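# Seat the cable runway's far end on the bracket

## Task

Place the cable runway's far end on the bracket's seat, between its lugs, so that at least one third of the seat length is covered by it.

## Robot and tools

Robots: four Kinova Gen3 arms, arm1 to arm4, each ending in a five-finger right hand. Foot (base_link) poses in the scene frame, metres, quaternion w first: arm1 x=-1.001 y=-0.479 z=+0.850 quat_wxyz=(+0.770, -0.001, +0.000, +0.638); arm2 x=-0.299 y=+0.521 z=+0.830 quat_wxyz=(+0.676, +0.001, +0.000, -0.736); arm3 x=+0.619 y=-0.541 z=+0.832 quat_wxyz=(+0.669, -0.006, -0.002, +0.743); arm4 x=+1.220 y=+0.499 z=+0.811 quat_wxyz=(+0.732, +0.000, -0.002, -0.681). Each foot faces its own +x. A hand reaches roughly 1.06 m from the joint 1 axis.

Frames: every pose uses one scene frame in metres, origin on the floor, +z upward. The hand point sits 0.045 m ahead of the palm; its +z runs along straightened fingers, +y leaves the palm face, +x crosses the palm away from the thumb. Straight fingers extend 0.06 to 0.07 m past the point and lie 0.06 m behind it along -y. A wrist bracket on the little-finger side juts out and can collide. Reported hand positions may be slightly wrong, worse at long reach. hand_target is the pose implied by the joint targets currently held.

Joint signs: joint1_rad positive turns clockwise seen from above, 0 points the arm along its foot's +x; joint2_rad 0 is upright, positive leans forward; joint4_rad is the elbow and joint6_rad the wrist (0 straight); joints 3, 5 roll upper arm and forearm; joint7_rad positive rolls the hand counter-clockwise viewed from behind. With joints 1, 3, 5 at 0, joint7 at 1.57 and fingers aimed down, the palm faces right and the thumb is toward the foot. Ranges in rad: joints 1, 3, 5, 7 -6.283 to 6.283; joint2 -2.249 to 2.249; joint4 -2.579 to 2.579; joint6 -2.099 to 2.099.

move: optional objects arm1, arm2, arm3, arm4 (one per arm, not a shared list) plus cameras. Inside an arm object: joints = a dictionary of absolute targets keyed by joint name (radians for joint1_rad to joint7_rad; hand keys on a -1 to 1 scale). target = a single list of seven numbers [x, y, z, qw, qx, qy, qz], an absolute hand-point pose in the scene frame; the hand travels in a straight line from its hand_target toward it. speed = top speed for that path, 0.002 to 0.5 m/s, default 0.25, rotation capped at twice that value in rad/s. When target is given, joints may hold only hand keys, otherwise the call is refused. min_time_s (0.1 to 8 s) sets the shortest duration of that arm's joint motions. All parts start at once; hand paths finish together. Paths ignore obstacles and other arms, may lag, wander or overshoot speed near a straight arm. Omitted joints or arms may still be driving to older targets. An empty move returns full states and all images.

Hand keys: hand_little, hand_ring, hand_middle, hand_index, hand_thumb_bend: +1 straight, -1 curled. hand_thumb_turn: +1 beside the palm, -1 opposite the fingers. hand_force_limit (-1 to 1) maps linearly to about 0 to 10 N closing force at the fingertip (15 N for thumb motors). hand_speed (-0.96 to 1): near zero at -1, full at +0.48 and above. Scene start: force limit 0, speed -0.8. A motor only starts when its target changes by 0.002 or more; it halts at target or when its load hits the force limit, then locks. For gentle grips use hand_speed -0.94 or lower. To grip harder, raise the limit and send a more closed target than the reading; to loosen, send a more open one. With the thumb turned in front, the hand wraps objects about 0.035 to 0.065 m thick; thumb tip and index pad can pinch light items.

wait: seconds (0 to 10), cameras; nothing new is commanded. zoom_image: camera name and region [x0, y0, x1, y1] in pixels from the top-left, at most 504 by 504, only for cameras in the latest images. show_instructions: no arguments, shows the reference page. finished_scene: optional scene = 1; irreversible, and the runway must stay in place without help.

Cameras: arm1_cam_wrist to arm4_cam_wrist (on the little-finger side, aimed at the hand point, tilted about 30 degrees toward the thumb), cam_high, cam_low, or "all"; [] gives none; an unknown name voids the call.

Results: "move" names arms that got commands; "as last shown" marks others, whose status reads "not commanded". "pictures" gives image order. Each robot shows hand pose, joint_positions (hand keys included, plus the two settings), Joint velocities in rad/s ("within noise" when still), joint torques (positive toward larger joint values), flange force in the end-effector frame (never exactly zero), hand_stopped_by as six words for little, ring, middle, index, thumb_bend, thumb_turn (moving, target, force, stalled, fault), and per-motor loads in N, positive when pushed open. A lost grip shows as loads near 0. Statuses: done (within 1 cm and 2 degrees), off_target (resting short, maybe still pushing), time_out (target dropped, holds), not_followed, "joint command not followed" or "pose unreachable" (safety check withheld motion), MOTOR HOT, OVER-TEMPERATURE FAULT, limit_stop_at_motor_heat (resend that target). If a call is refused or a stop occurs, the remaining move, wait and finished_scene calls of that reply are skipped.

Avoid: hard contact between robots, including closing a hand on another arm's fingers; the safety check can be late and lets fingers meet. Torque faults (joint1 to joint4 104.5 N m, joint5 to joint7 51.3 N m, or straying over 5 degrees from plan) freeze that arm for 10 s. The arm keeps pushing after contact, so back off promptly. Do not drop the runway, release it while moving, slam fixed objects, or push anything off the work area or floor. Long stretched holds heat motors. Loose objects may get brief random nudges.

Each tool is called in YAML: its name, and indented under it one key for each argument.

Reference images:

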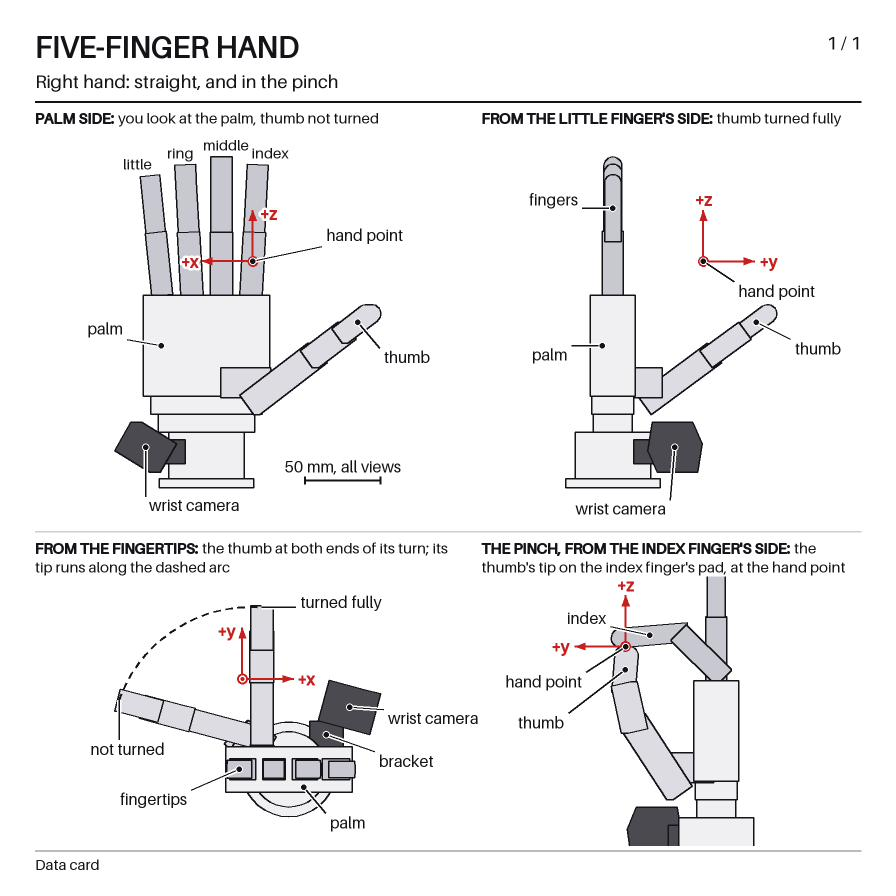

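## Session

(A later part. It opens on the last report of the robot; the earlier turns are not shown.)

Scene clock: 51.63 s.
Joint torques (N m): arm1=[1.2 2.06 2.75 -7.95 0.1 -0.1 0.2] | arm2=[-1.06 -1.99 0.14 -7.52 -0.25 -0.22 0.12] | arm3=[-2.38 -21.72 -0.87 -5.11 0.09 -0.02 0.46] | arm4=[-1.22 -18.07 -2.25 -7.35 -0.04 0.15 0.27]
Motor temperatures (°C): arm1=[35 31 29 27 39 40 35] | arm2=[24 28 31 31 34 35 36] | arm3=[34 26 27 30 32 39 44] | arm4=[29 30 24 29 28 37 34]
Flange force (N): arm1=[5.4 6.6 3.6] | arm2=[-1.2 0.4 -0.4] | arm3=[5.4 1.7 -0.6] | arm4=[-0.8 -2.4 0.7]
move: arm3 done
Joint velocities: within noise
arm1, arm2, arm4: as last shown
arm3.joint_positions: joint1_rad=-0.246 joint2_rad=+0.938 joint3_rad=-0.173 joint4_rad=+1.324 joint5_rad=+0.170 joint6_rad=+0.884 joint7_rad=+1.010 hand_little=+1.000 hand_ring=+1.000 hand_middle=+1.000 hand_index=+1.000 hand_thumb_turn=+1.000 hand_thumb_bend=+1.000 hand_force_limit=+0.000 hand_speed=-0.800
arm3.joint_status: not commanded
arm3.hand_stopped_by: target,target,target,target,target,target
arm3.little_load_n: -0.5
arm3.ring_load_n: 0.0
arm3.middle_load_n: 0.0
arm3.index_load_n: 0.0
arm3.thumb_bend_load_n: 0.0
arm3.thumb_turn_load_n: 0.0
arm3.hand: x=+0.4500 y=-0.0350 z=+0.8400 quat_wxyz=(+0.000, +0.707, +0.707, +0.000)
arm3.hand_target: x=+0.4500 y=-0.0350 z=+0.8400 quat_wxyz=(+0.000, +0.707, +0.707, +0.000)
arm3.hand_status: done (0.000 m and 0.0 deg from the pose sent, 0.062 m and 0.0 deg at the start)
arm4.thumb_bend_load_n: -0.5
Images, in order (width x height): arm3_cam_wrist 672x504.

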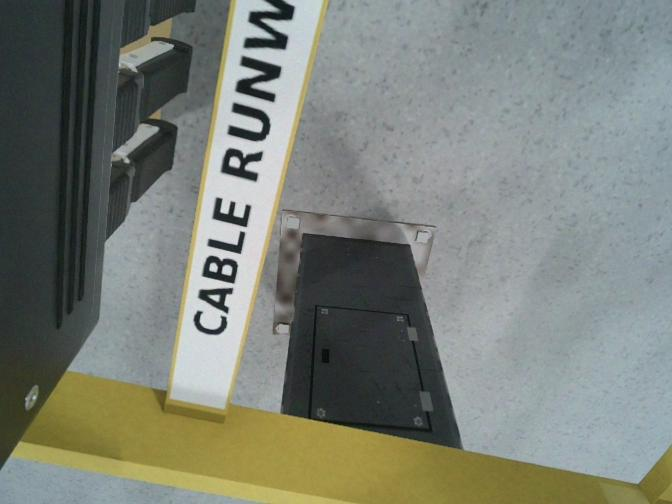

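move:
  arm3: {"target": [0.450, -0.035, 0.785, 0, 0.7071, 0.7071, 0], "speed": 0.1}
  cameras: ["arm3_cam_wrist"]

move:
  arm3: {"joints": {"hand_index": -0.3, "hand_middle": -0.3, "hand_ring": -0.3, "hand_little": -0.3, "hand_speed": -0.8, "hand_force_limit": -0.5}}
  cameras: ["arm3_cam_wrist", "cam_low"]

zoom_image:
  camera: "cam_low"
  region: [160, 150, 412, 320]

Scene clock: 53.63 s.
Joint torques (N m): arm1=[1.18 2.07 2.79 -7.97 0.12 -0.15 0.23] | arm2=[-1.12 -2.18 0.09 -7.51 -0.2 -0.12 0.06] | arm3=[-2.22 -22.03 -0.81 -4.54 0.02 0.01 0.37] | arm4=[-1.28 -18.16 -2.3 -7.3 -0.06 0.14 0.24]
Motor temperatures (°C): arm1=[35 31 29 27 39 40 35] | arm2=[24 28 31 31 34 35 36] | arm3=[34 26 27 30 32 39 44] | arm4=[29 30 24 29 28 37 34]
Flange force (N): arm1=[5.6 6.8 3.5] | arm2=[-1.8 0.2 -0.4] | arm3=[5.4 1.6 -0.3] | arm4=[-1.0 -2.8 0.6]
move: arm3 done
Joint velocities: within noise
arm1.joint_positions: joint1_rad=+0.234 joint2_rad=-0.473 joint3_rad=-0.108 joint4_rad=+1.553 joint5_rad=-0.068 joint6_rad=+1.935 joint7_rad=-2.101 hand_little=+1.000 hand_ring=+1.000 hand_middle=+1.000 hand_index=+1.000 hand_thumb_turn=+1.000 hand_thumb_bend=+1.000 hand_force_limit=+0.000 hand_speed=-0.800
arm1.joint_status: not commanded
arm1.hand_stopped_by: target,target,target,target,target,target
arm1.little_load_n: 0.0
arm1.ring_load_n: 0.0
arm1.middle_load_n: 0.0
arm1.index_load_n: 0.0
arm1.thumb_bend_load_n: -0.5
arm1.thumb_turn_load_n: -0.5
arm1.hand: x=-0.9853 y=-0.2932 z=+1.3443 quat_wxyz=(-0.035, +0.364, -0.929, -0.051)
arm1.hand_target: x=-0.9853 y=-0.2932 z=+1.3443 quat_wxyz=(-0.035, +0.364, -0.929, -0.051)
arm1.hand_status: not commanded
arm2.joint_positions: joint1_rad=+0.361 joint2_rad=-0.330 joint3_rad=-0.078 joint4_rad=+1.476 joint5_rad=-0.045 joint6_rad=+1.954 joint7_rad=-1.764 hand_little=+1.000 hand_ring=+1.000 hand_middle=+1.000 hand_index=+1.000 hand_thumb_turn=+1.000 hand_thumb_bend=+1.000 hand_force_limit=+0.000 hand_speed=-0.800
arm2.joint_status: not commanded
arm2.hand_stopped_by: target,target,target,target,target,target
arm2.little_load_n: 0.0
arm2.ring_load_n: 0.0
arm2.middle_load_n: 0.0
arm2.index_load_n: 0.0
arm2.thumb_bend_load_n: 0.0
arm2.thumb_turn_load_n: 0.0
arm2.hand: x=-0.3291 y=+0.3136 z=+1.3230 quat_wxyz=(-0.019, -0.871, -0.490, +0.009)
arm2.hand_target: x=-0.3291 y=+0.3136 z=+1.3230 quat_wxyz=(-0.019, -0.871, -0.490, +0.009)
arm2.hand_status: not commanded
arm3.joint_positions: joint1_rad=-0.252 joint2_rad=+1.029 joint3_rad=-0.161 joint4_rad=+1.332 joint5_rad=+0.184 joint6_rad=+0.785 joint7_rad=+1.000 hand_little=+1.000 hand_ring=+1.000 hand_middle=+1.000 hand_index=+1.000 hand_thumb_turn=+1.000 hand_thumb_bend=+1.000 hand_force_limit=+0.000 hand_speed=-0.800
arm3.joint_status: not commanded
arm3.hand_stopped_by: target,target,target,target,target,target
arm3.little_load_n: 0.0
arm3.ring_load_n: 0.0
arm3.middle_load_n: 0.0
arm3.index_load_n: 0.0
arm3.thumb_bend_load_n: 0.0
arm3.thumb_turn_load_n: 0.0
arm3.hand: x=+0.4500 y=-0.0350 z=+0.7850 quat_wxyz=(+0.000, +0.707, +0.707, +0.000)
arm3.hand_target: x=+0.4500 y=-0.0350 z=+0.7850 quat_wxyz=(+0.000, +0.707, +0.707, +0.000)
arm3.hand_status: done (0.000 m and 0.0 deg from the pose sent, 0.055 m and 0.0 deg at the start)
arm4: as last shown
arm4.thumb_bend_load_n: 0.0
Images, in order (width x height): arm3_cam_wrist 672x504.

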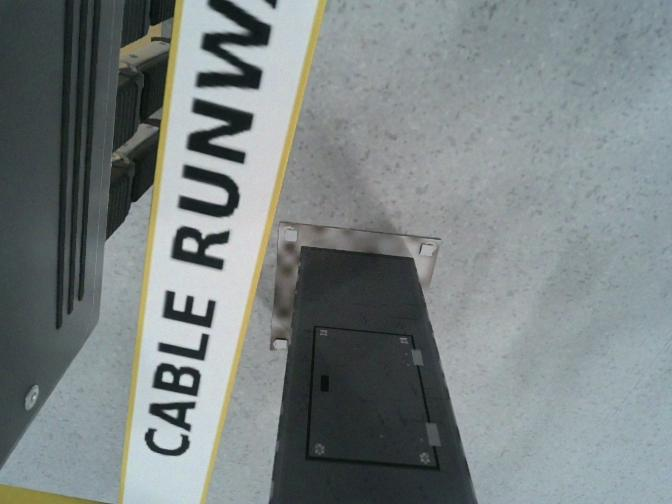

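Scene clock: 56.23 s.
Joint torques (N m): arm1=[1.19 2.05 2.74 -7.93 0.12 -0.15 0.21] | arm2=[-1.19 -2.07 0.12 -7.43 -0.2 -0.17 0.06] | arm3=[-2.24 -22.03 -0.78 -4.52 0.11 0.05 0.43] | arm4=[-1.27 -18.18 -2.25 -7.38 -0.06 0.14 0.26]
Motor temperatures (°C): arm1=[35 31 29 27 39 40 35] | arm2=[24 28 31 31 34 35 36] | arm3=[34 26 27 30 32 39 44] | arm4=[29 30 24 29 28 37 34]
Flange force (N): arm1=[5.5 6.6 3.4] | arm2=[-1.6 0.3 -0.7] | arm3=[5.4 1.5 -0.2] | arm4=[-0.8 -2.6 0.8]
move: arm3 off_target
Joint velocities: within noise
arm1, arm2, arm4: as last shown
arm1.middle_load_n: 0.5
arm1.thumb_bend_load_n: 0.0
arm1.thumb_turn_load_n: 0.0
arm3.joint_positions: joint1_rad=-0.252 joint2_rad=+1.029 joint3_rad=-0.161 joint4_rad=+1.332 joint5_rad=+0.184 joint6_rad=+0.785 joint7_rad=+1.000 hand_little=+0.059 hand_ring=+0.077 hand_middle=+0.096 hand_index=+0.133 hand_thumb_turn=+1.000 hand_thumb_bend=+1.000 hand_force_limit=-0.500 hand_speed=-0.800
arm3.joint_status: hand_little off_target (ended at +0.059, target -0.300); hand_ring off_target (ended at +0.077, target -0.300); hand_middle off_target (ended at +0.096, target -0.300); hand_index off_target (ended at +0.133, target -0.300); the others done
arm3.hand_stopped_by: force,force,force,force,target,target
arm3.little_load_n: 0.0
arm3.ring_load_n: 0.5
arm3.middle_load_n: 0.0
arm3.index_load_n: 0.0
arm3.thumb_bend_load_n: 0.0
arm3.thumb_turn_load_n: 0.0
arm3.hand: x=+0.4500 y=-0.0350 z=+0.7850 quat_wxyz=(+0.000, +0.707, +0.707, +0.000)
arm3.hand_target: x=+0.4500 y=-0.0350 z=+0.7850 quat_wxyz=(+0.000, +0.707, +0.707, +0.000)
arm3.hand_status: not commanded
arm4.little_load_n: 0.5
Images, in order (width x height): arm3_cam_wrist 672x504, cam_low 672x504.

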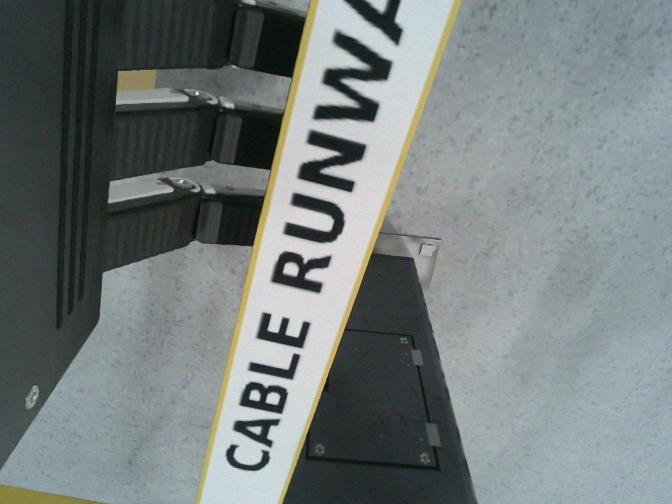

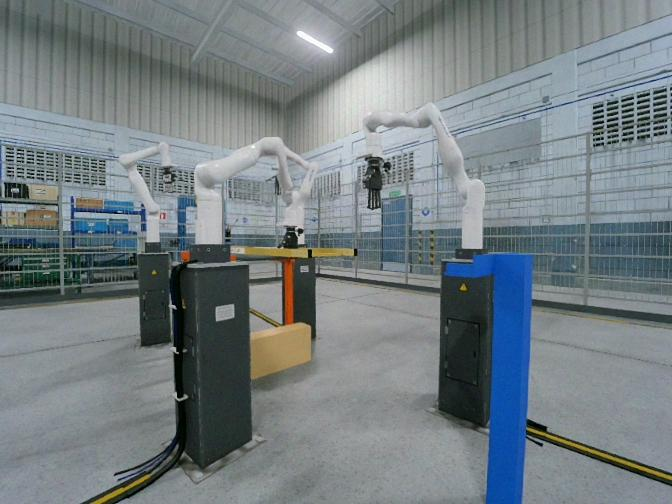

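Scaled by 2.000 from the camera's image (finer frame: 960x720).

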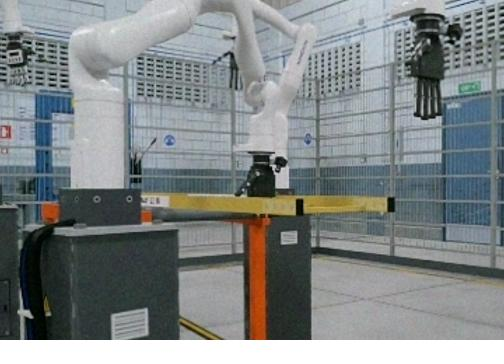

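wait:
  seconds: 0.5
  cameras: ["arm3_cam_wrist"]

Scene clock: 57.47 s.
Joint torques (N m): arm1=[1.2 2.04 2.72 -7.95 0.09 -0.11 0.2] | arm2=[-1.22 -2.1 0.16 -7.58 -0.16 -0.17 0.04] | arm3=[-2.22 -22.02 -0.73 -4.47 0.02 -0.01 0.38] | arm4=[-1.31 -18.21 -2.19 -7.29 -0.13 0.14 0.22]
Motor temperatures (°C): arm1=[35 31 29 27 39 40 35] | arm2=[24 28 31 31 34 35 36] | arm3=[34 26 27 30 32 39 44] | arm4=[29 30 24 29 28 37 34]
Flange force (N): arm1=[5.3 6.5 3.5] | arm2=[-1.4 0.3 -0.2] | arm3=[5.8 1.5 -0.3] | arm4=[-1.1 -2.9 0.6]
Joint velocities: within noise
arm1.joint_positions: joint1_rad=+0.234 joint2_rad=-0.473 joint3_rad=-0.108 joint4_rad=+1.553 joint5_rad=-0.068 joint6_rad=+1.935 joint7_rad=-2.101 hand_little=+1.000 hand_ring=+1.000 hand_middle=+1.000 hand_index=+1.000 hand_thumb_turn=+1.000 hand_thumb_bend=+1.000 hand_force_limit=+0.000 hand_speed=-0.800
arm1.joint_status: not commanded
arm1.hand_stopped_by: target,target,target,target,target,target
arm1.little_load_n: 0.0
arm1.ring_load_n: 0.0
arm1.middle_load_n: 0.0
arm1.index_load_n: 0.0
arm1.thumb_bend_load_n: 0.0
arm1.thumb_turn_load_n: 0.0
arm1.hand: x=-0.9853 y=-0.2932 z=+1.3443 quat_wxyz=(-0.035, +0.364, -0.929, -0.051)
arm1.hand_target: x=-0.9853 y=-0.2932 z=+1.3443 quat_wxyz=(-0.035, +0.364, -0.929, -0.051)
arm1.hand_status: not commanded
arm2.joint_positions: joint1_rad=+0.361 joint2_rad=-0.330 joint3_rad=-0.078 joint4_rad=+1.476 joint5_rad=-0.045 joint6_rad=+1.954 joint7_rad=-1.764 hand_little=+1.000 hand_ring=+1.000 hand_middle=+1.000 hand_index=+1.000 hand_thumb_turn=+1.000 hand_thumb_bend=+1.000 hand_force_limit=+0.000 hand_speed=-0.800
arm2.joint_status: not commanded
arm2.hand_stopped_by: target,target,target,target,target,target
arm2.little_load_n: 0.0
arm2.ring_load_n: 0.0
arm2.middle_load_n: 0.0
arm2.index_load_n: 0.0
arm2.thumb_bend_load_n: 0.0
arm2.thumb_turn_load_n: 0.0
arm2.hand: x=-0.3291 y=+0.3136 z=+1.3230 quat_wxyz=(-0.019, -0.871, -0.490, +0.009)
arm2.hand_target: x=-0.3291 y=+0.3136 z=+1.3230 quat_wxyz=(-0.019, -0.871, -0.490, +0.009)
arm2.hand_status: not commanded
arm3.joint_positions: joint1_rad=-0.252 joint2_rad=+1.029 joint3_rad=-0.161 joint4_rad=+1.332 joint5_rad=+0.184 joint6_rad=+0.785 joint7_rad=+1.000 hand_little=+0.059 hand_ring=+0.077 hand_middle=+0.096 hand_index=+0.133 hand_thumb_turn=+1.000 hand_thumb_bend=+1.000 hand_force_limit=-0.500 hand_speed=-0.800
arm3.joint_status: hand_little off_target (ended at +0.059, target -0.300); hand_ring off_target (ended at +0.077, target -0.300); hand_middle off_target (ended at +0.096, target -0.300); hand_index off_target (ended at +0.133, target -0.300); the others done
arm3.hand_stopped_by: force,force,force,force,target,target
arm3.little_load_n: 0.0
arm3.ring_load_n: 0.0
arm3.middle_load_n: 0.0
arm3.index_load_n: 0.0
arm3.thumb_bend_load_n: 0.0
arm3.thumb_turn_load_n: 0.0
arm3.hand: x=+0.4500 y=-0.0350 z=+0.7850 quat_wxyz=(+0.000, +0.707, +0.707, +0.000)
arm3.hand_target: x=+0.4500 y=-0.0350 z=+0.7850 quat_wxyz=(+0.000, +0.707, +0.707, +0.000)
arm3.hand_status: not commanded
arm4.joint_positions: joint1_rad=+0.676 joint2_rad=+0.566 joint3_rad=-0.349 joint4_rad=+1.285 joint5_rad=+0.193 joint6_rad=+1.324 joint7_rad=-1.312 hand_little=+1.000 hand_ring=+1.000 hand_middle=+1.000 hand_index=+1.000 hand_thumb_turn=+1.000 hand_thumb_bend=+1.000 hand_force_limit=+0.000 hand_speed=-0.800
arm4.joint_status: not commanded
arm4.hand_stopped_by: target,target,target,target,target,target
arm4.little_load_n: 0.0
arm4.ring_load_n: 0.0
arm4.middle_load_n: 0.0
arm4.index_load_n: 0.0
arm4.thumb_bend_load_n: 0.0
arm4.thumb_turn_load_n: -0.5
arm4.hand: x=+1.0500 y=+0.0000 z=+1.0500 quat_wxyz=(+0.000, -0.707, -0.707, +0.000)
arm4.hand_target: x=+1.0500 y=+0.0000 z=+1.0500 quat_wxyz=(+0.000, -0.707, -0.707, +0.000)
arm4.hand_status: not commanded
wait: 0.50 s; at rest from the start
Images, in order (width x height): arm3_cam_wrist 672x504.

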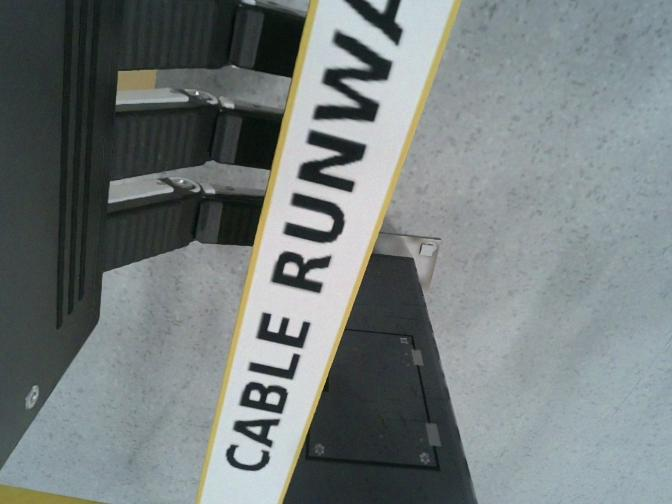

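move:
  arm3: {"joints": {"hand_index": -0.25, "hand_middle": -0.25, "hand_ring": -0.25, "hand_little": -0.25, "hand_speed": -0.8, "hand_force_limit": -0.3}}
  cameras: ["arm3_cam_wrist"]

Scene clock: 59.93 s.
Joint torques (N m): arm1=[1.21 2.04 2.77 -7.95 0.12 -0.12 0.22] | arm2=[-1.16 -2.08 0.09 -7.5 -0.22 -0.18 0.04] | arm3=[-2.13 -30.22 -0.75 -6.44 0.28 1.32 0.37] | arm4=[-1.2 -18.15 -2.36 -7.22 -0.07 0.18 0.28]
Motor temperatures (°C): arm1=[35 30 29 27 39 40 35] | arm2=[24 28 31 31 34 35 36] | arm3=[34 26 27 30 32 39 44] | arm4=[29 30 24 29 28 37 34]
Flange force (N): arm1=[5.5 6.7 3.5] | arm2=[-1.5 0.1 -0.5] | arm3=[7.1 0.9 15.9] | arm4=[-1.4 -2.7 0.5]
move: arm3 off_target
Joint velocities: within noise
arm1, arm2, arm4: as last shown
arm3.joint_positions: joint1_rad=-0.252 joint2_rad=+1.029 joint3_rad=-0.161 joint4_rad=+1.332 joint5_rad=+0.184 joint6_rad=+0.785 joint7_rad=+1.000 hand_little=+0.006 hand_ring=+0.006 hand_middle=+0.006 hand_index=+0.006 hand_thumb_turn=+1.000 hand_thumb_bend=+1.000 hand_force_limit=-0.300 hand_speed=-0.800
arm3.joint_status: hand_little off_target (ended at +0.006, target -0.250); hand_ring off_target (ended at +0.006, target -0.250); hand_middle off_target (ended at +0.006, target -0.250); hand_index off_target (ended at +0.006, target -0.250); the others done
arm3.hand_stopped_by: force,force,force,force,target,target
arm3.little_load_n: 2.0
arm3.ring_load_n: 3.0
arm3.middle_load_n: 3.0
arm3.index_load_n: 4.0
arm3.thumb_bend_load_n: 0.0
arm3.thumb_turn_load_n: 0.0
arm3.hand: x=+0.4500 y=-0.0351 z=+0.7849 quat_wxyz=(+0.000, +0.707, +0.707, +0.000)
arm3.hand_target: x=+0.4500 y=-0.0350 z=+0.7850 quat_wxyz=(+0.000, +0.707, +0.707, +0.000)
arm3.hand_status: not commanded
arm4.index_load_n: -0.5
arm4.thumb_turn_load_n: 0.0
Images, in order (width x height): arm3_cam_wrist 672x504.

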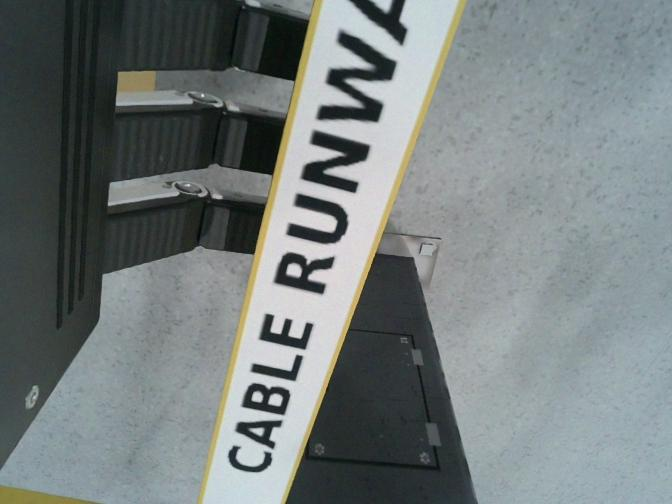

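move:
  arm3: {"joints": {"hand_index": 0.2, "hand_middle": 0.2, "hand_ring": 0.2, "hand_little": 0.2}}

move:
  arm3: {"target": [0.450, -0.035, 0.762, 0, 0.7071, 0.7071, 0], "speed": 0.1}

move:
  arm3: {"joints": {"hand_index": -0.25, "hand_middle": -0.25, "hand_ring": -0.25, "hand_little": -0.25, "hand_speed": -0.85, "hand_force_limit": -0.3}}
  cameras: ["arm3_cam_wrist"]

Scene clock: 61.60 s.
Joint torques (N m): arm1=[1.22 2.06 2.76 -7.94 0.13 -0.14 0.22] | arm2=[-1.1 -2.06 0.15 -7.43 -0.21 -0.19 0.07] | arm3=[-2.29 -22.15 -0.75 -4.59 0.07 0.03 0.4] | arm4=[-1.21 -18.11 -2.22 -7.31 -0.05 0.09 0.29]
Motor temperatures (°C): arm1=[35 30 29 27 39 40 35] | arm2=[24 28 31 31 34 35 36] | arm3=[34 26 27 30 32 39 44] | arm4=[29 30 24 29 28 37 34]
Flange force (N): arm1=[5.5 6.7 3.4] | arm2=[-1.5 0.4 -0.8] | arm3=[5.5 1.7 -0.1] | arm4=[-1.1 -2.5 0.5]
move: arm3 done
Joint velocities: within noise
arm1, arm2, arm4: as last shown
arm2.thumb_bend_load_n: -0.5
arm3.joint_positions: joint1_rad=-0.252 joint2_rad=+1.029 joint3_rad=-0.161 joint4_rad=+1.332 joint5_rad=+0.184 joint6_rad=+0.785 joint7_rad=+1.000 hand_little=+0.200 hand_ring=+0.200 hand_middle=+0.200 hand_index=+0.200 hand_thumb_turn=+1.000 hand_thumb_bend=+1.000 hand_force_limit=-0.300 hand_speed=-0.800
arm3.joint_status: all done
arm3.hand_stopped_by: target,target,target,target,target,target
arm3.little_load_n: 0.0
arm3.ring_load_n: 0.0
arm3.middle_load_n: 0.0
arm3.index_load_n: 0.0
arm3.thumb_bend_load_n: 0.0
arm3.thumb_turn_load_n: 0.0
arm3.hand: x=+0.4500 y=-0.0350 z=+0.7850 quat_wxyz=(+0.000, +0.707, +0.707, +0.000)
arm3.hand_target: x=+0.4500 y=-0.0350 z=+0.7850 quat_wxyz=(+0.000, +0.707, +0.707, +0.000)
arm3.hand_status: not commanded
pictures: none

Scene clock: 62.57 s.
Joint torques (N m): arm1=[1.24 2.03 2.73 -7.93 0.09 -0.11 0.22] | arm2=[-1.17 -2.14 0.08 -7.45 -0.23 -0.19 0.06] | arm3=[-2.26 -22.21 -0.7 -4.35 0.05 -0.01 0.41] | arm4=[-1.25 -18.28 -2.35 -7.33 -0.07 0.1 0.27]
Motor temperatures (°C): arm1=[35 30 29 27 39 40 35] | arm2=[24 28 31 31 34 35 36] | arm3=[34 26 27 30 32 39 44] | arm4=[29 30 24 29 28 37 34]
Flange force (N): arm1=[5.3 6.6 3.5] | arm2=[-1.7 0.1 -0.8] | arm3=[5.5 1.6 -0.1] | arm4=[-1.3 -2.8 0.7]
move: arm3 done
Joint velocities: within noise
arm1, arm2, arm4: as last shown
arm1.thumb_bend_load_n: -0.5
arm2.thumb_bend_load_n: 0.0
arm3.joint_positions: joint1_rad=-0.256 joint2_rad=+1.070 joint3_rad=-0.156 joint4_rad=+1.328 joint5_rad=+0.190 joint6_rad=+0.748 joint7_rad=+0.996 hand_little=+0.200 hand_ring=+0.200 hand_middle=+0.200 hand_index=+0.200 hand_thumb_turn=+1.000 hand_thumb_bend=+1.000 hand_force_limit=-0.300 hand_speed=-0.800
arm3.joint_status: not commanded
arm3.hand_stopped_by: target,target,target,target,target,target
arm3.little_load_n: 0.0
arm3.ring_load_n: 0.0
arm3.middle_load_n: 0.0
arm3.index_load_n: 0.0
arm3.thumb_bend_load_n: 0.0
arm3.thumb_turn_load_n: 0.0
arm3.hand: x=+0.4500 y=-0.0350 z=+0.7620 quat_wxyz=(+0.000, +0.707, +0.707, +0.000)
arm3.hand_target: x=+0.4500 y=-0.0350 z=+0.7620 quat_wxyz=(+0.000, +0.707, +0.707, +0.000)
arm3.hand_status: done (0.000 m and 0.0 deg from the pose sent, 0.023 m and 0.0 deg at the start)
arm4.index_load_n: 0.0
pictures: none

Scene clock: 64.13 s.
Joint torques (N m): arm1=[1.18 2.08 2.73 -7.96 0.1 -0.14 0.23] | arm2=[-1.19 -2.11 0.15 -7.58 -0.22 -0.23 -0.03] | arm3=[-2.18 -22.19 -0.84 -4.29 0 0.07 0.41] | arm4=[-1.31 -18.14 -2.33 -7.27 -0.05 0.16 0.29]
Motor temperatures (°C): arm1=[35 30 29 27 39 40 35] | arm2=[24 28 31 31 34 35 36] | arm3=[34 26 27 30 32 39 44] | arm4=[29 30 24 29 28 37 34]
Flange force (N): arm1=[5.5 6.5 3.5] | arm2=[-1.4 0.0 -0.3] | arm3=[5.4 1.5 0.0] | arm4=[-1.1 -2.7 0.6]
move: arm3 done
Joint velocities: within noise
arm1, arm2, arm4: as last shown
arm1.thumb_bend_load_n: 0.0
arm3.joint_positions: joint1_rad=-0.256 joint2_rad=+1.070 joint3_rad=-0.156 joint4_rad=+1.328 joint5_rad=+0.190 joint6_rad=+0.748 joint7_rad=+0.996 hand_little=-0.250 hand_ring=-0.250 hand_middle=-0.250 hand_index=-0.250 hand_thumb_turn=+1.000 hand_thumb_bend=+1.000 hand_force_limit=-0.300 hand_speed=-0.850
arm3.joint_status: all done
arm3.hand_stopped_by: target,target,target,target,target,target
arm3.little_load_n: 0.0
arm3.ring_load_n: 0.5
arm3.middle_load_n: 0.0
arm3.index_load_n: 0.0
arm3.thumb_bend_load_n: 0.0
arm3.thumb_turn_load_n: 0.0
arm3.hand: x=+0.4500 y=-0.0350 z=+0.7620 quat_wxyz=(+0.000, +0.707, +0.707, +0.000)
arm3.hand_target: x=+0.4500 y=-0.0350 z=+0.7620 quat_wxyz=(+0.000, +0.707, +0.707, +0.000)
arm3.hand_status: not commanded
Images, in order (width x height): arm3_cam_wrist 672x504.

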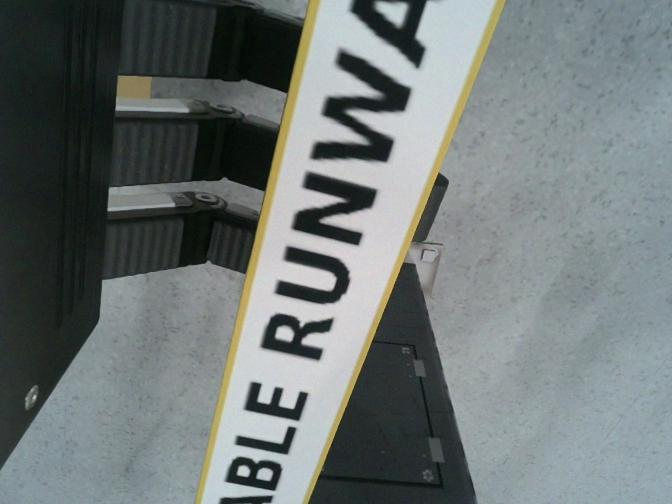

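move:
  arm3: {"target": [0.474, -0.035, 0.765, 0, 0.7071, 0.7071, 0], "speed": 0.05}
  cameras: ["arm3_cam_wrist"]

move:
  arm3: {"joints": {"hand_index": -0.6, "hand_middle": -0.6, "hand_ring": -0.6, "hand_little": -0.6, "hand_speed": -0.88, "hand_force_limit": -0.3}}
  cameras: ["arm3_cam_wrist"]

Scene clock: 65.93 s.
Joint torques (N m): arm1=[1.24 2.02 2.73 -7.95 0.11 -0.14 0.24] | arm2=[-1.17 -2.02 0.16 -7.53 -0.17 -0.19 0.07] | arm3=[-2.24 -21.92 -0.81 -4.15 0.12 0 0.43] | arm4=[-1.33 -18.2 -2.28 -7.31 -0.07 0.17 0.3]
Motor temperatures (°C): arm1=[35 30 29 27 39 40 35] | arm2=[24 28 31 31 34 35 36] | arm3=[34 27 27 30 32 39 44] | arm4=[29 30 24 29 28 37 34]
Flange force (N): arm1=[5.4 6.6 3.4] | arm2=[-1.3 0.4 -0.3] | arm3=[5.6 1.7 -0.1] | arm4=[-1.0 -2.7 0.8]
move: arm3 done
Joint velocities: within noise
arm1, arm2, arm4: as last shown
arm2.ring_load_n: 0.5
arm3.joint_positions: joint1_rad=-0.214 joint2_rad=+1.050 joint3_rad=-0.159 joint4_rad=+1.368 joint5_rad=+0.195 joint6_rad=+0.728 joint7_rad=+1.027 hand_little=-0.250 hand_ring=-0.250 hand_middle=-0.250 hand_index=-0.250 hand_thumb_turn=+1.000 hand_thumb_bend=+1.000 hand_force_limit=-0.300 hand_speed=-0.850
arm3.joint_status: not commanded
arm3.hand_stopped_by: target,target,target,target,target,target
arm3.little_load_n: 0.0
arm3.ring_load_n: 0.0
arm3.middle_load_n: 0.0
arm3.index_load_n: 0.0
arm3.thumb_bend_load_n: 0.0
arm3.thumb_turn_load_n: 0.0
arm3.hand: x=+0.4740 y=-0.0350 z=+0.7650 quat_wxyz=(+0.000, +0.707, +0.707, +0.000)
arm3.hand_target: x=+0.4740 y=-0.0350 z=+0.7650 quat_wxyz=(+0.000, +0.707, +0.707, +0.000)
arm3.hand_status: done (0.000 m and 0.0 deg from the pose sent, 0.024 m and 0.0 deg at the start)
Images, in order (width x height): arm3_cam_wrist 672x504.

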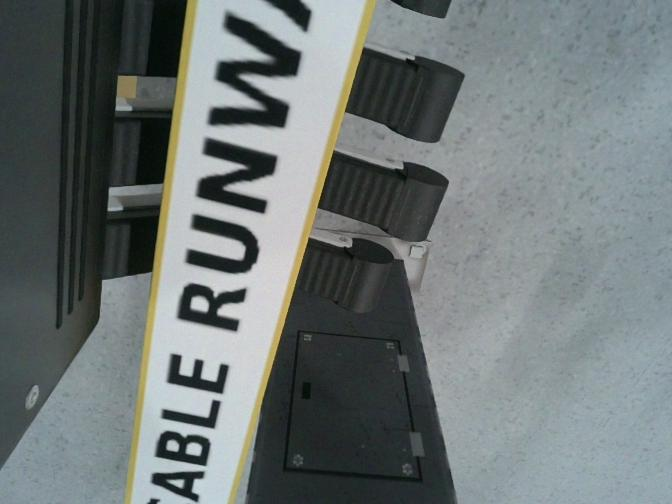

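Scene clock: 67.20 s.
Joint torques (N m): arm1=[1.21 2.04 2.73 -7.98 0.11 -0.13 0.25] | arm2=[-1.13 -2.14 0.07 -7.46 -0.22 -0.2 0.04] | arm3=[-2.45 -30.54 -1.02 -7.05 0.22 0.49 0.3] | arm4=[-1.25 -18.21 -2.23 -7.3 -0.03 0.18 0.24]
Motor temperatures (°C): arm1=[35 30 29 27 39 40 35] | arm2=[24 28 31 31 34 35 36] | arm3=[34 27 27 30 32 39 44] | arm4=[29 30 24 29 28 37 34]
Flange force (N): arm1=[5.5 6.6 3.6] | arm2=[-1.7 0.0 -0.8] | arm3=[5.5 2.6 15.7] | arm4=[-1.1 -2.7 0.7]
move: arm3 off_target
Joint velocities: within noise
arm1, arm2, arm4: as last shown
arm1.little_load_n: -0.5
arm1.ring_load_n: 0.5
arm2.ring_load_n: 0.0
arm3.joint_positions: joint1_rad=-0.214 joint2_rad=+1.050 joint3_rad=-0.159 joint4_rad=+1.368 joint5_rad=+0.195 joint6_rad=+0.728 joint7_rad=+1.027 hand_little=-0.482 hand_ring=-0.460 hand_middle=-0.460 hand_index=-0.449 hand_thumb_turn=+1.000 hand_thumb_bend=+1.000 hand_force_limit=-0.300 hand_speed=-0.880
arm3.joint_status: hand_little off_target (ended at -0.482, target -0.600); hand_ring off_target (ended at -0.460, target -0.600); hand_middle off_target (ended at -0.460, target -0.600); hand_index off_target (ended at -0.449, target -0.600); the others done
arm3.hand_stopped_by: force,force,force,force,target,target
arm3.little_load_n: 4.5
arm3.ring_load_n: 2.5
arm3.middle_load_n: 3.0
arm3.index_load_n: 2.5
arm3.thumb_bend_load_n: 0.0
arm3.thumb_turn_load_n: 0.0
arm3.hand: x=+0.4741 y=-0.0351 z=+0.7649 quat_wxyz=(+0.000, +0.707, +0.707, +0.000)
arm3.hand_target: x=+0.4740 y=-0.0350 z=+0.7650 quat_wxyz=(+0.000, +0.707, +0.707, +0.000)
arm3.hand_status: not commanded
arm4.ring_load_n: 0.5
Images, in order (width x height): arm3_cam_wrist 672x504.

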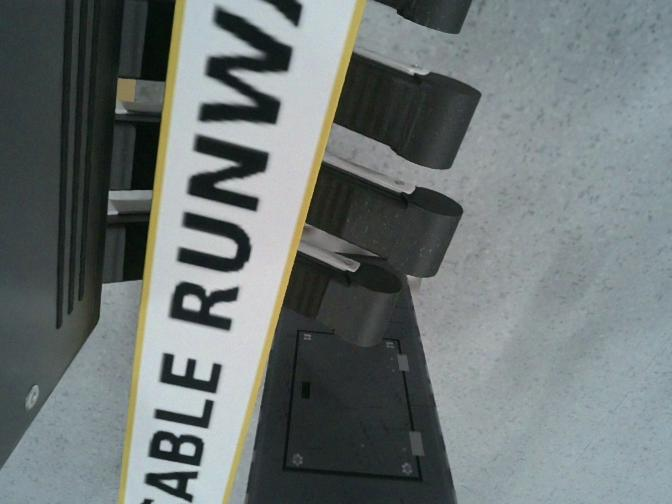

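move:
  arm3: {"target": [0.664, -0.030, 0.767, 0, 0.7071, 0.7071, 0], "speed": 0.1}
  cameras: ["arm3_cam_wrist", "arm4_cam_wrist", "cam_high", "cam_low"]

Scene clock: 70.07 s.
Joint torques (N m): arm1=[1.19 2.03 2.75 -7.97 0.09 -0.12 0.24] | arm2=[-1.15 -2.09 0.25 -7.53 -0.21 -0.17 0.03] | arm3=[-1.93 -39.73 -1.11 -10.92 0.71 -0.11 0.24] | arm4=[-1.25 -18.15 -2.26 -7.27 -0.04 0.16 0.32]
Motor temperatures (°C): arm1=[35 30 29 27 39 40 35] | arm2=[24 27 31 31 34 35 36] | arm3=[34 27 27 30 32 39 44] | arm4=[29 30 24 29 28 37 34]
Flange force (N): arm1=[5.4 6.7 3.6] | arm2=[-1.5 0.6 -0.3] | arm3=[1.9 4.1 33.6] | arm4=[-1.2 -2.6 0.6]
move: arm3 done
Joint velocities: within noise
arm1, arm2, arm4: as last shown
arm1.little_load_n: 0.0
arm1.ring_load_n: 0.0
arm2.middle_load_n: -0.5
arm3.joint_positions: joint1_rad=+0.145 joint2_rad=+1.005 joint3_rad=-0.188 joint4_rad=+1.503 joint5_rad=+0.245 joint6_rad=+0.650 joint7_rad=+1.313 hand_little=-0.482 hand_ring=-0.460 hand_middle=-0.459 hand_index=-0.449 hand_thumb_turn=+1.000 hand_thumb_bend=+1.000 hand_force_limit=-0.300 hand_speed=-0.880
arm3.joint_status: not commanded
arm3.hand_stopped_by: force,force,force,force,target,target
arm3.little_load_n: 7.5
arm3.ring_load_n: 5.5
arm3.middle_load_n: 6.5
arm3.index_load_n: 5.5
arm3.thumb_bend_load_n: -0.5
arm3.thumb_turn_load_n: 0.0
arm3.hand: x=+0.6639 y=-0.0300 z=+0.7671 quat_wxyz=(+0.000, +0.707, +0.707, +0.000)
arm3.hand_target: x=+0.6640 y=-0.0300 z=+0.7670 quat_wxyz=(+0.000, +0.707, +0.707, +0.000)
arm3.hand_status: done (0.000 m and 0.0 deg from the pose sent, 0.190 m and 0.0 deg at the start)
arm4.ring_load_n: 0.0
Images, in order (width x height): arm3_cam_wrist 672x504, arm4_cam_wrist 672x504, cam_high 672x504, cam_low 672x504.

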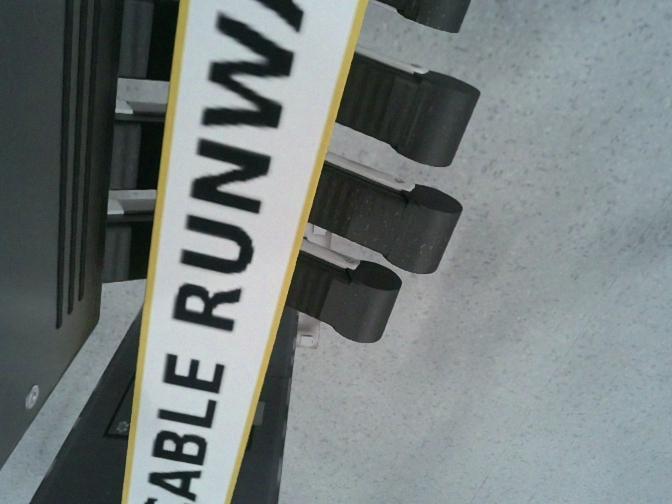

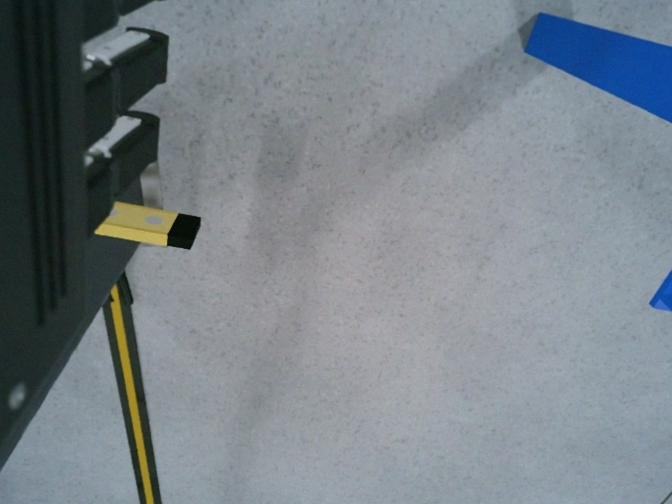

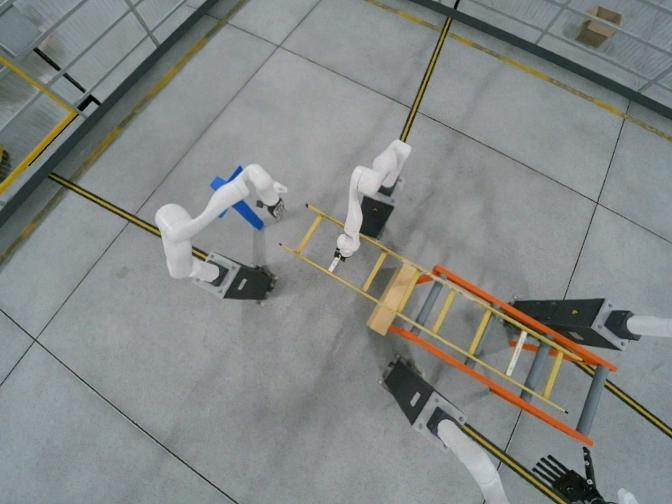

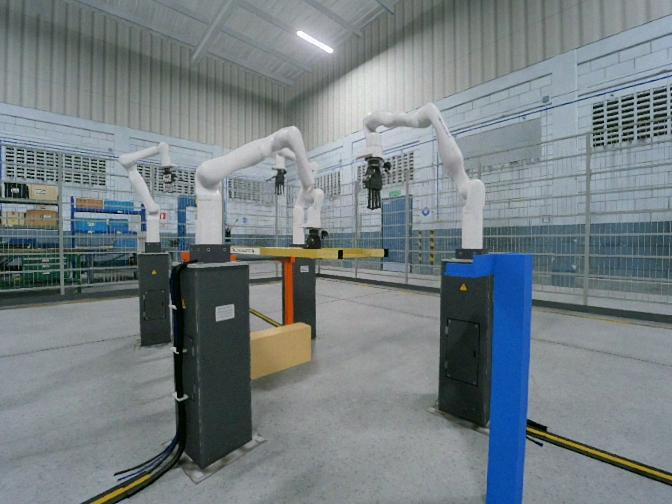

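move:
  arm4: {"target": [0.897, -0.033, 0.90, 0, 0.7071, 0.7071, 0], "speed": 0.2}
  cameras: ["arm4_cam_wrist"]

move:
  arm4: {"target": [0.897, -0.033, 0.84, 0, 0.7071, 0.7071, 0], "speed": 0.1}
  cameras: ["arm4_cam_wrist", "cam_low"]

Scene clock: 72.63 s.
Joint torques (N m): arm1=[1.19 2.04 2.74 -7.94 0.11 -0.11 0.21] | arm2=[-1.08 -2.04 0.09 -7.52 -0.26 -0.22 0.1] | arm3=[-1.85 -39.56 -1.09 -10.8 0.72 0.04 0.24] | arm4=[-1.27 -23.32 -2.4 -6.96 -0.06 0.16 0.25]
Motor temperatures (°C): arm1=[35 30 28 27 39 40 35] | arm2=[24 27 31 31 34 35 36] | arm3=[34 27 27 30 32 39 44] | arm4=[29 30 24 29 28 37 34]
Flange force (N): arm1=[5.4 6.6 3.5] | arm2=[-1.4 0.2 -0.5] | arm3=[1.7 4.0 33.6] | arm4=[-0.7 -2.5 1.3]
move: arm4 done
Joint velocities: within noise
arm1.joint_positions: joint1_rad=+0.234 joint2_rad=-0.473 joint3_rad=-0.108 joint4_rad=+1.553 joint5_rad=-0.068 joint6_rad=+1.935 joint7_rad=-2.101 hand_little=+1.000 hand_ring=+1.000 hand_middle=+1.000 hand_index=+1.000 hand_thumb_turn=+1.000 hand_thumb_bend=+1.000 hand_force_limit=+0.000 hand_speed=-0.800
arm1.joint_status: not commanded
arm1.hand_stopped_by: target,target,target,target,target,target
arm1.little_load_n: 0.5
arm1.ring_load_n: 0.0
arm1.middle_load_n: 0.0
arm1.index_load_n: 0.0
arm1.thumb_bend_load_n: 0.0
arm1.thumb_turn_load_n: 0.0
arm1.hand: x=-0.9853 y=-0.2932 z=+1.3443 quat_wxyz=(-0.035, +0.364, -0.929, -0.051)
arm1.hand_target: x=-0.9853 y=-0.2932 z=+1.3443 quat_wxyz=(-0.035, +0.364, -0.929, -0.051)
arm1.hand_status: not commanded
arm2.joint_positions: joint1_rad=+0.361 joint2_rad=-0.330 joint3_rad=-0.078 joint4_rad=+1.476 joint5_rad=-0.045 joint6_rad=+1.954 joint7_rad=-1.764 hand_little=+1.000 hand_ring=+1.000 hand_middle=+1.000 hand_index=+1.000 hand_thumb_turn=+1.000 hand_thumb_bend=+1.000 hand_force_limit=+0.000 hand_speed=-0.800
arm2.joint_status: not commanded
arm2.hand_stopped_by: target,target,target,target,target,target
arm2.little_load_n: 0.0
arm2.ring_load_n: 0.0
arm2.middle_load_n: 0.0
arm2.index_load_n: 0.0
arm2.thumb_bend_load_n: 0.0
arm2.thumb_turn_load_n: 0.0
arm2.hand: x=-0.3291 y=+0.3136 z=+1.3230 quat_wxyz=(-0.019, -0.871, -0.490, +0.009)
arm2.hand_target: x=-0.3291 y=+0.3136 z=+1.3230 quat_wxyz=(-0.019, -0.871, -0.490, +0.009)
arm2.hand_status: not commanded
arm3: as last shown
arm3.thumb_bend_load_n: 0.0
arm3.hand: x=+0.6640 y=-0.0300 z=+0.7670 quat_wxyz=(+0.000, +0.707, +0.707, +0.000)
arm4.joint_positions: joint1_rad=+0.804 joint2_rad=+0.956 joint3_rad=-0.289 joint4_rad=+1.017 joint5_rad=+0.256 joint6_rad=+1.201 joint7_rad=-1.103 hand_little=+1.000 hand_ring=+1.000 hand_middle=+1.000 hand_index=+1.000 hand_thumb_turn=+1.000 hand_thumb_bend=+1.000 hand_force_limit=+0.000 hand_speed=-0.800
arm4.joint_status: not commanded
arm4.hand_stopped_by: target,target,target,target,target,target
arm4.little_load_n: 0.0
arm4.ring_load_n: 0.0
arm4.middle_load_n: 0.0
arm4.index_load_n: 0.0
arm4.thumb_bend_load_n: -0.5
arm4.thumb_turn_load_n: 0.0
arm4.hand: x=+0.8970 y=-0.0330 z=+0.9000 quat_wxyz=(+0.000, -0.707, -0.707, +0.000)
arm4.hand_target: x=+0.8970 y=-0.0330 z=+0.9000 quat_wxyz=(+0.000, -0.707, -0.707, +0.000)
arm4.hand_status: done (0.000 m and 0.0 deg from the pose sent, 0.217 m and 0.0 deg at the start)
Images, in order (width x height): arm4_cam_wrist 672x504.

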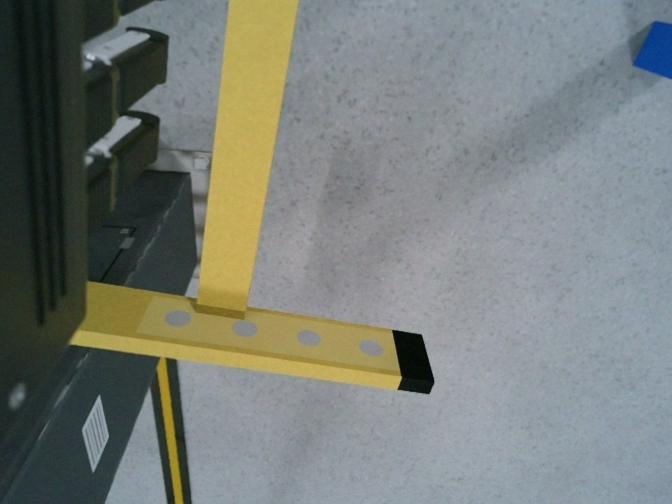

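Scene clock: 73.77 s.
Joint torques (N m): arm1=[1.21 2.05 2.73 -7.95 0.08 -0.13 0.22] | arm2=[-1.11 -2.14 0.12 -7.52 -0.2 -0.2 0.02] | arm3=[-1.88 -39.65 -1.02 -10.9 0.74 0.02 0.2] | arm4=[-1.26 -23.79 -2.46 -6.45 -0.04 0.16 0.27]
Motor temperatures (°C): arm1=[35 30 28 27 39 40 35] | arm2=[24 27 31 31 34 35 36] | arm3=[34 27 27 30 32 39 44] | arm4=[29 30 24 29 28 37 34]
Flange force (N): arm1=[5.4 6.5 3.5] | arm2=[-1.6 0.1 -0.5] | arm3=[1.6 4.1 33.6] | arm4=[-1.2 -2.8 1.7]
move: arm4 done
Joint velocities: within noise
arm1, arm2, arm3: as last shown
arm1.little_load_n: 0.0
arm2.index_load_n: 0.5
arm2.thumb_bend_load_n: -0.5
arm4.joint_positions: joint1_rad=+0.804 joint2_rad=+1.028 joint3_rad=-0.279 joint4_rad=+1.067 joint5_rad=+0.274 joint6_rad=+1.080 joint7_rad=-1.117 hand_little=+1.000 hand_ring=+1.000 hand_middle=+1.000 hand_index=+1.000 hand_thumb_turn=+1.000 hand_thumb_bend=+1.000 hand_force_limit=+0.000 hand_speed=-0.800
arm4.joint_status: not commanded
arm4.hand_stopped_by: target,target,target,target,target,target
arm4.little_load_n: 0.0
arm4.ring_load_n: 0.0
arm4.middle_load_n: 0.0
arm4.index_load_n: 0.0
arm4.thumb_bend_load_n: 0.0
arm4.thumb_turn_load_n: 0.0
arm4.hand: x=+0.8970 y=-0.0330 z=+0.8400 quat_wxyz=(+0.000, -0.707, -0.707, +0.000)
arm4.hand_target: x=+0.8970 y=-0.0330 z=+0.8400 quat_wxyz=(+0.000, -0.707, -0.707, +0.000)
arm4.hand_status: done (0.000 m and 0.0 deg from the pose sent, 0.060 m and 0.0 deg at the start)
Images, in order (width x height): arm4_cam_wrist 672x504, cam_low 672x504.

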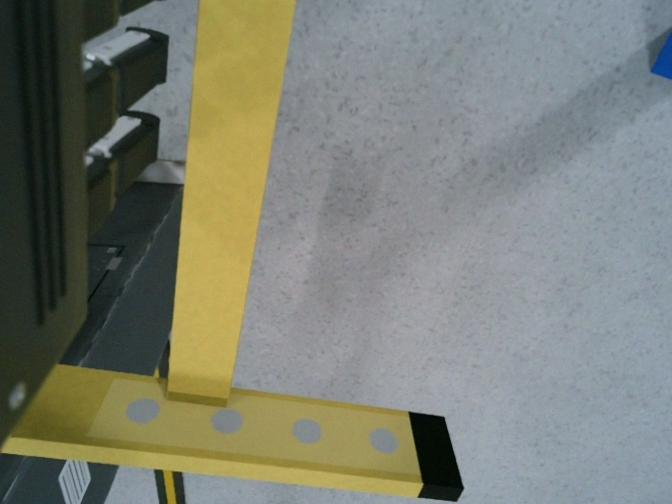

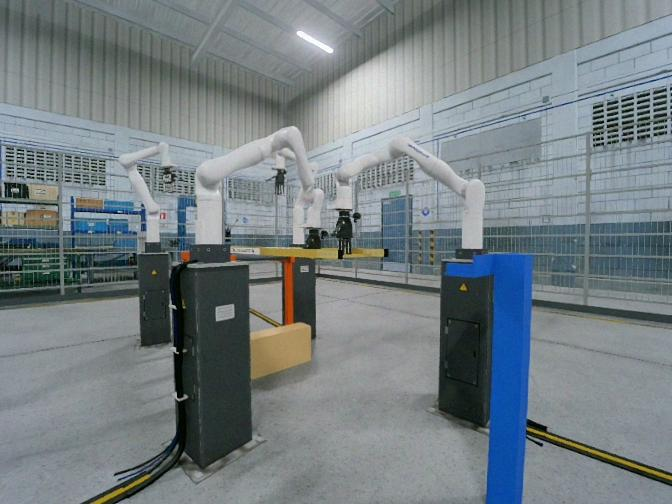

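move:
  arm4: {"target": [0.890, -0.033, 0.763, 0, 0.7071, 0.7071, 0], "speed": 0.1}
  cameras: ["arm4_cam_wrist"]

move:
  arm4: {"joints": {"hand_index": -0.25, "hand_middle": -0.25, "hand_ring": -0.25, "hand_little": -0.25, "hand_speed": -0.85, "hand_force_limit": -0.3}}
  cameras: ["arm4_cam_wrist"]

Scene clock: 75.87 s.
Joint torques (N m): arm1=[1.21 2.07 2.74 -7.95 0.12 -0.12 0.23] | arm2=[-1.22 -2.08 0.15 -7.42 -0.19 -0.2 0.02] | arm3=[-1.91 -39.56 -1.04 -10.8 0.75 0.09 0.24] | arm4=[-1.23 -24.32 -2.4 -5.92 -0.14 0.11 0.28]
Motor temperatures (°C): arm1=[35 30 28 27 39 40 35] | arm2=[24 27 31 31 34 35 36] | arm3=[34 27 27 30 32 39 44] | arm4=[29 30 24 29 28 37 34]
Flange force (N): arm1=[5.5 6.6 3.5] | arm2=[-1.6 0.2 -0.9] | arm3=[1.6 4.1 33.6] | arm4=[-1.1 -2.7 1.9]
move: arm4 done
Joint velocities: within noise
arm1, arm2, arm3: as last shown
arm2.index_load_n: 0.0
arm2.thumb_bend_load_n: 0.0
arm3.index_load_n: 5.0
arm4.joint_positions: joint1_rad=+0.805 joint2_rad=+1.150 joint3_rad=-0.262 joint4_rad=+1.063 joint5_rad=+0.297 joint6_rad=+0.963 joint7_rad=-1.119 hand_little=+1.000 hand_ring=+1.000 hand_middle=+1.000 hand_index=+1.000 hand_thumb_turn=+1.000 hand_thumb_bend=+1.000 hand_force_limit=+0.000 hand_speed=-0.800
arm4.joint_status: not commanded
arm4.hand_stopped_by: target,target,target,target,target,target
arm4.little_load_n: 0.0
arm4.ring_load_n: 0.0
arm4.middle_load_n: 0.0
arm4.index_load_n: -0.5
arm4.thumb_bend_load_n: 0.0
arm4.thumb_turn_load_n: 0.0
arm4.hand: x=+0.8900 y=-0.0330 z=+0.7630 quat_wxyz=(+0.000, -0.707, -0.707, +0.000)
arm4.hand_target: x=+0.8900 y=-0.0330 z=+0.7630 quat_wxyz=(+0.000, -0.707, -0.707, +0.000)
arm4.hand_status: done (0.000 m and 0.0 deg from the pose sent, 0.077 m and 0.0 deg at the start)
Images, in order (width x height): arm4_cam_wrist 672x504.

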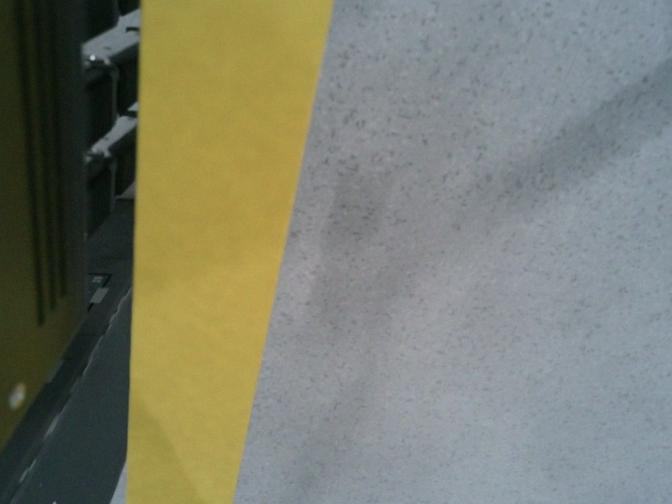

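Scene clock: 79.33 s.
Joint torques (N m): arm1=[1.2 2.05 2.76 -7.98 0.11 -0.12 0.21] | arm2=[-1.14 -2.18 0.12 -7.47 -0.19 -0.15 0.03] | arm3=[-1.83 -39.58 -1.04 -10.8 0.76 0 0.24] | arm4=[-1.27 -24.26 -2.43 -6 -0.06 0.17 0.29]
Motor temperatures (°C): arm1=[35 30 28 27 39 40 35] | arm2=[24 27 31 31 34 35 35] | arm3=[34 27 27 30 32 39 44] | arm4=[29 30 24 29 28 36 34]
Flange force (N): arm1=[5.5 6.6 3.7] | arm2=[-1.8 0.2 -0.6] | arm3=[1.9 3.9 33.5] | arm4=[-0.5 -2.3 1.9]
move: arm4 done
Joint velocities: within noise
arm1, arm2, arm3: as last shown
arm3.index_load_n: 5.5
arm4.joint_positions: joint1_rad=+0.805 joint2_rad=+1.150 joint3_rad=-0.262 joint4_rad=+1.063 joint5_rad=+0.297 joint6_rad=+0.963 joint7_rad=-1.119 hand_little=-0.250 hand_ring=-0.250 hand_middle=-0.250 hand_index=-0.250 hand_thumb_turn=+1.000 hand_thumb_bend=+1.000 hand_force_limit=-0.300 hand_speed=-0.850
arm4.joint_status: all done
arm4.hand_stopped_by: target,target,target,target,target,target
arm4.little_load_n: 0.0
arm4.ring_load_n: 0.5
arm4.middle_load_n: 0.0
arm4.index_load_n: 0.0
arm4.thumb_bend_load_n: 0.0
arm4.thumb_turn_load_n: 0.0
arm4.hand: x=+0.8900 y=-0.0330 z=+0.7630 quat_wxyz=(+0.000, -0.707, -0.707, +0.000)
arm4.hand_target: x=+0.8900 y=-0.0330 z=+0.7630 quat_wxyz=(+0.000, -0.707, -0.707, +0.000)
arm4.hand_status: not commanded
Images, in order (width x height): arm4_cam_wrist 672x504.

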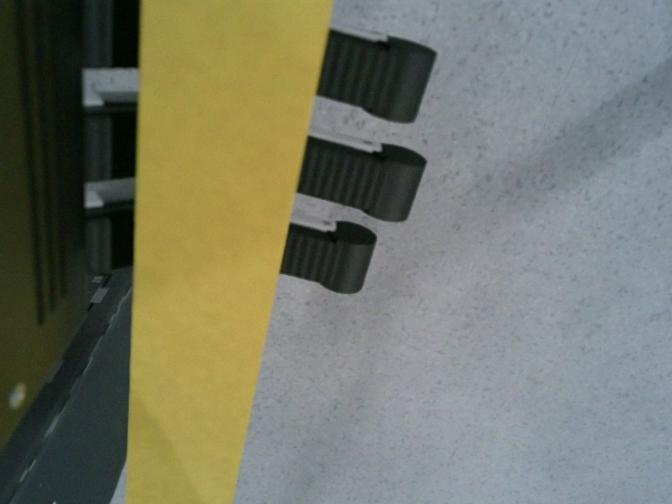

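move:
  arm4: {"joints": {"hand_index": -0.6, "hand_middle": -0.6, "hand_ring": -0.6, "hand_little": -0.6, "hand_speed": -0.88, "hand_force_limit": -0.3}}
  cameras: ["arm4_cam_wrist"]

Scene clock: 80.93 s.
Joint torques (N m): arm1=[1.17 2.02 2.75 -7.95 0.11 -0.11 0.21] | arm2=[-1.17 -2.1 0.1 -7.55 -0.22 -0.15 0.04] | arm3=[0.87 -31.01 2 -7.77 1.43 0.14 0.25] | arm4=[1.24 -34 -1.5 -10.75 0.66 -0.22 0.28]
Motor temperatures (°C): arm1=[35 30 28 27 39 40 35] | arm2=[24 27 31 31 34 35 35] | arm3=[34 27 27 30 32 39 44] | arm4=[29 30 24 29 28 36 34]
Flange force (N): arm1=[5.4 6.7 3.5] | arm2=[-1.5 0.1 -0.2] | arm3=[2.6 -1.3 17.4] | arm4=[-0.9 2.4 16.2]
move: arm4 off_target
Joint velocities: within noise
arm1, arm2, arm3: as last shown
arm1.index_load_n: -0.5
arm3.joint_positions: joint1_rad=+0.145 joint2_rad=+1.005 joint3_rad=-0.188 joint4_rad=+1.503 joint5_rad=+0.245 joint6_rad=+0.650 joint7_rad=+1.313 hand_little=-0.482 hand_ring=-0.460 hand_middle=-0.460 hand_index=-0.449 hand_thumb_turn=+1.000 hand_thumb_bend=+1.000 hand_force_limit=-0.300 hand_speed=-0.880
arm3.little_load_n: 4.0
arm3.ring_load_n: 2.5
arm3.middle_load_n: 3.0
arm3.index_load_n: 2.0
arm4.joint_positions: joint1_rad=+0.805 joint2_rad=+1.151 joint3_rad=-0.262 joint4_rad=+1.063 joint5_rad=+0.297 joint6_rad=+0.963 joint7_rad=-1.119 hand_little=-0.549 hand_ring=-0.538 hand_middle=-0.538 hand_index=-0.527 hand_thumb_turn=+1.000 hand_thumb_bend=+1.000 hand_force_limit=-0.300 hand_speed=-0.880
arm4.joint_status: hand_little off_target (ended at -0.549, target -0.600); hand_ring off_target (ended at -0.538, target -0.600); hand_middle off_target (ended at -0.538, target -0.600); hand_index off_target (ended at -0.527, target -0.600); the others done
arm4.hand_stopped_by: force,force,force,force,target,target
arm4.little_load_n: 3.5
arm4.ring_load_n: 3.5
arm4.middle_load_n: 3.5
arm4.index_load_n: 2.0
arm4.thumb_bend_load_n: 0.0
arm4.thumb_turn_load_n: 0.0
arm4.hand: x=+0.8901 y=-0.0330 z=+0.7629 quat_wxyz=(+0.000, -0.707, -0.707, +0.000)
arm4.hand_target: x=+0.8900 y=-0.0330 z=+0.7630 quat_wxyz=(+0.000, -0.707, -0.707, +0.000)
arm4.hand_status: not commanded
Images, in order (width x height): arm4_cam_wrist 672x504.

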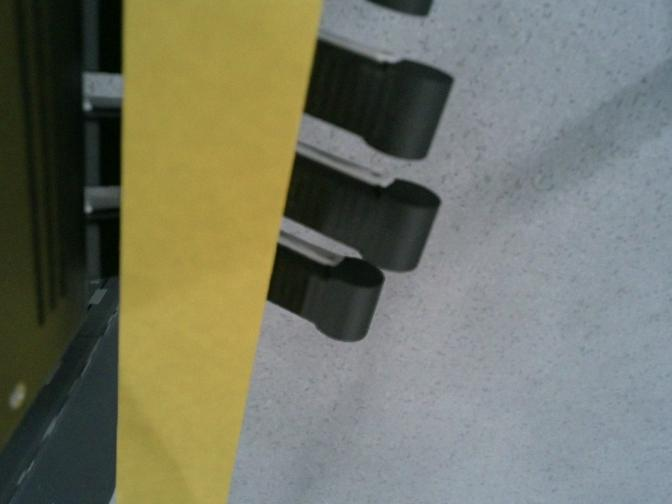

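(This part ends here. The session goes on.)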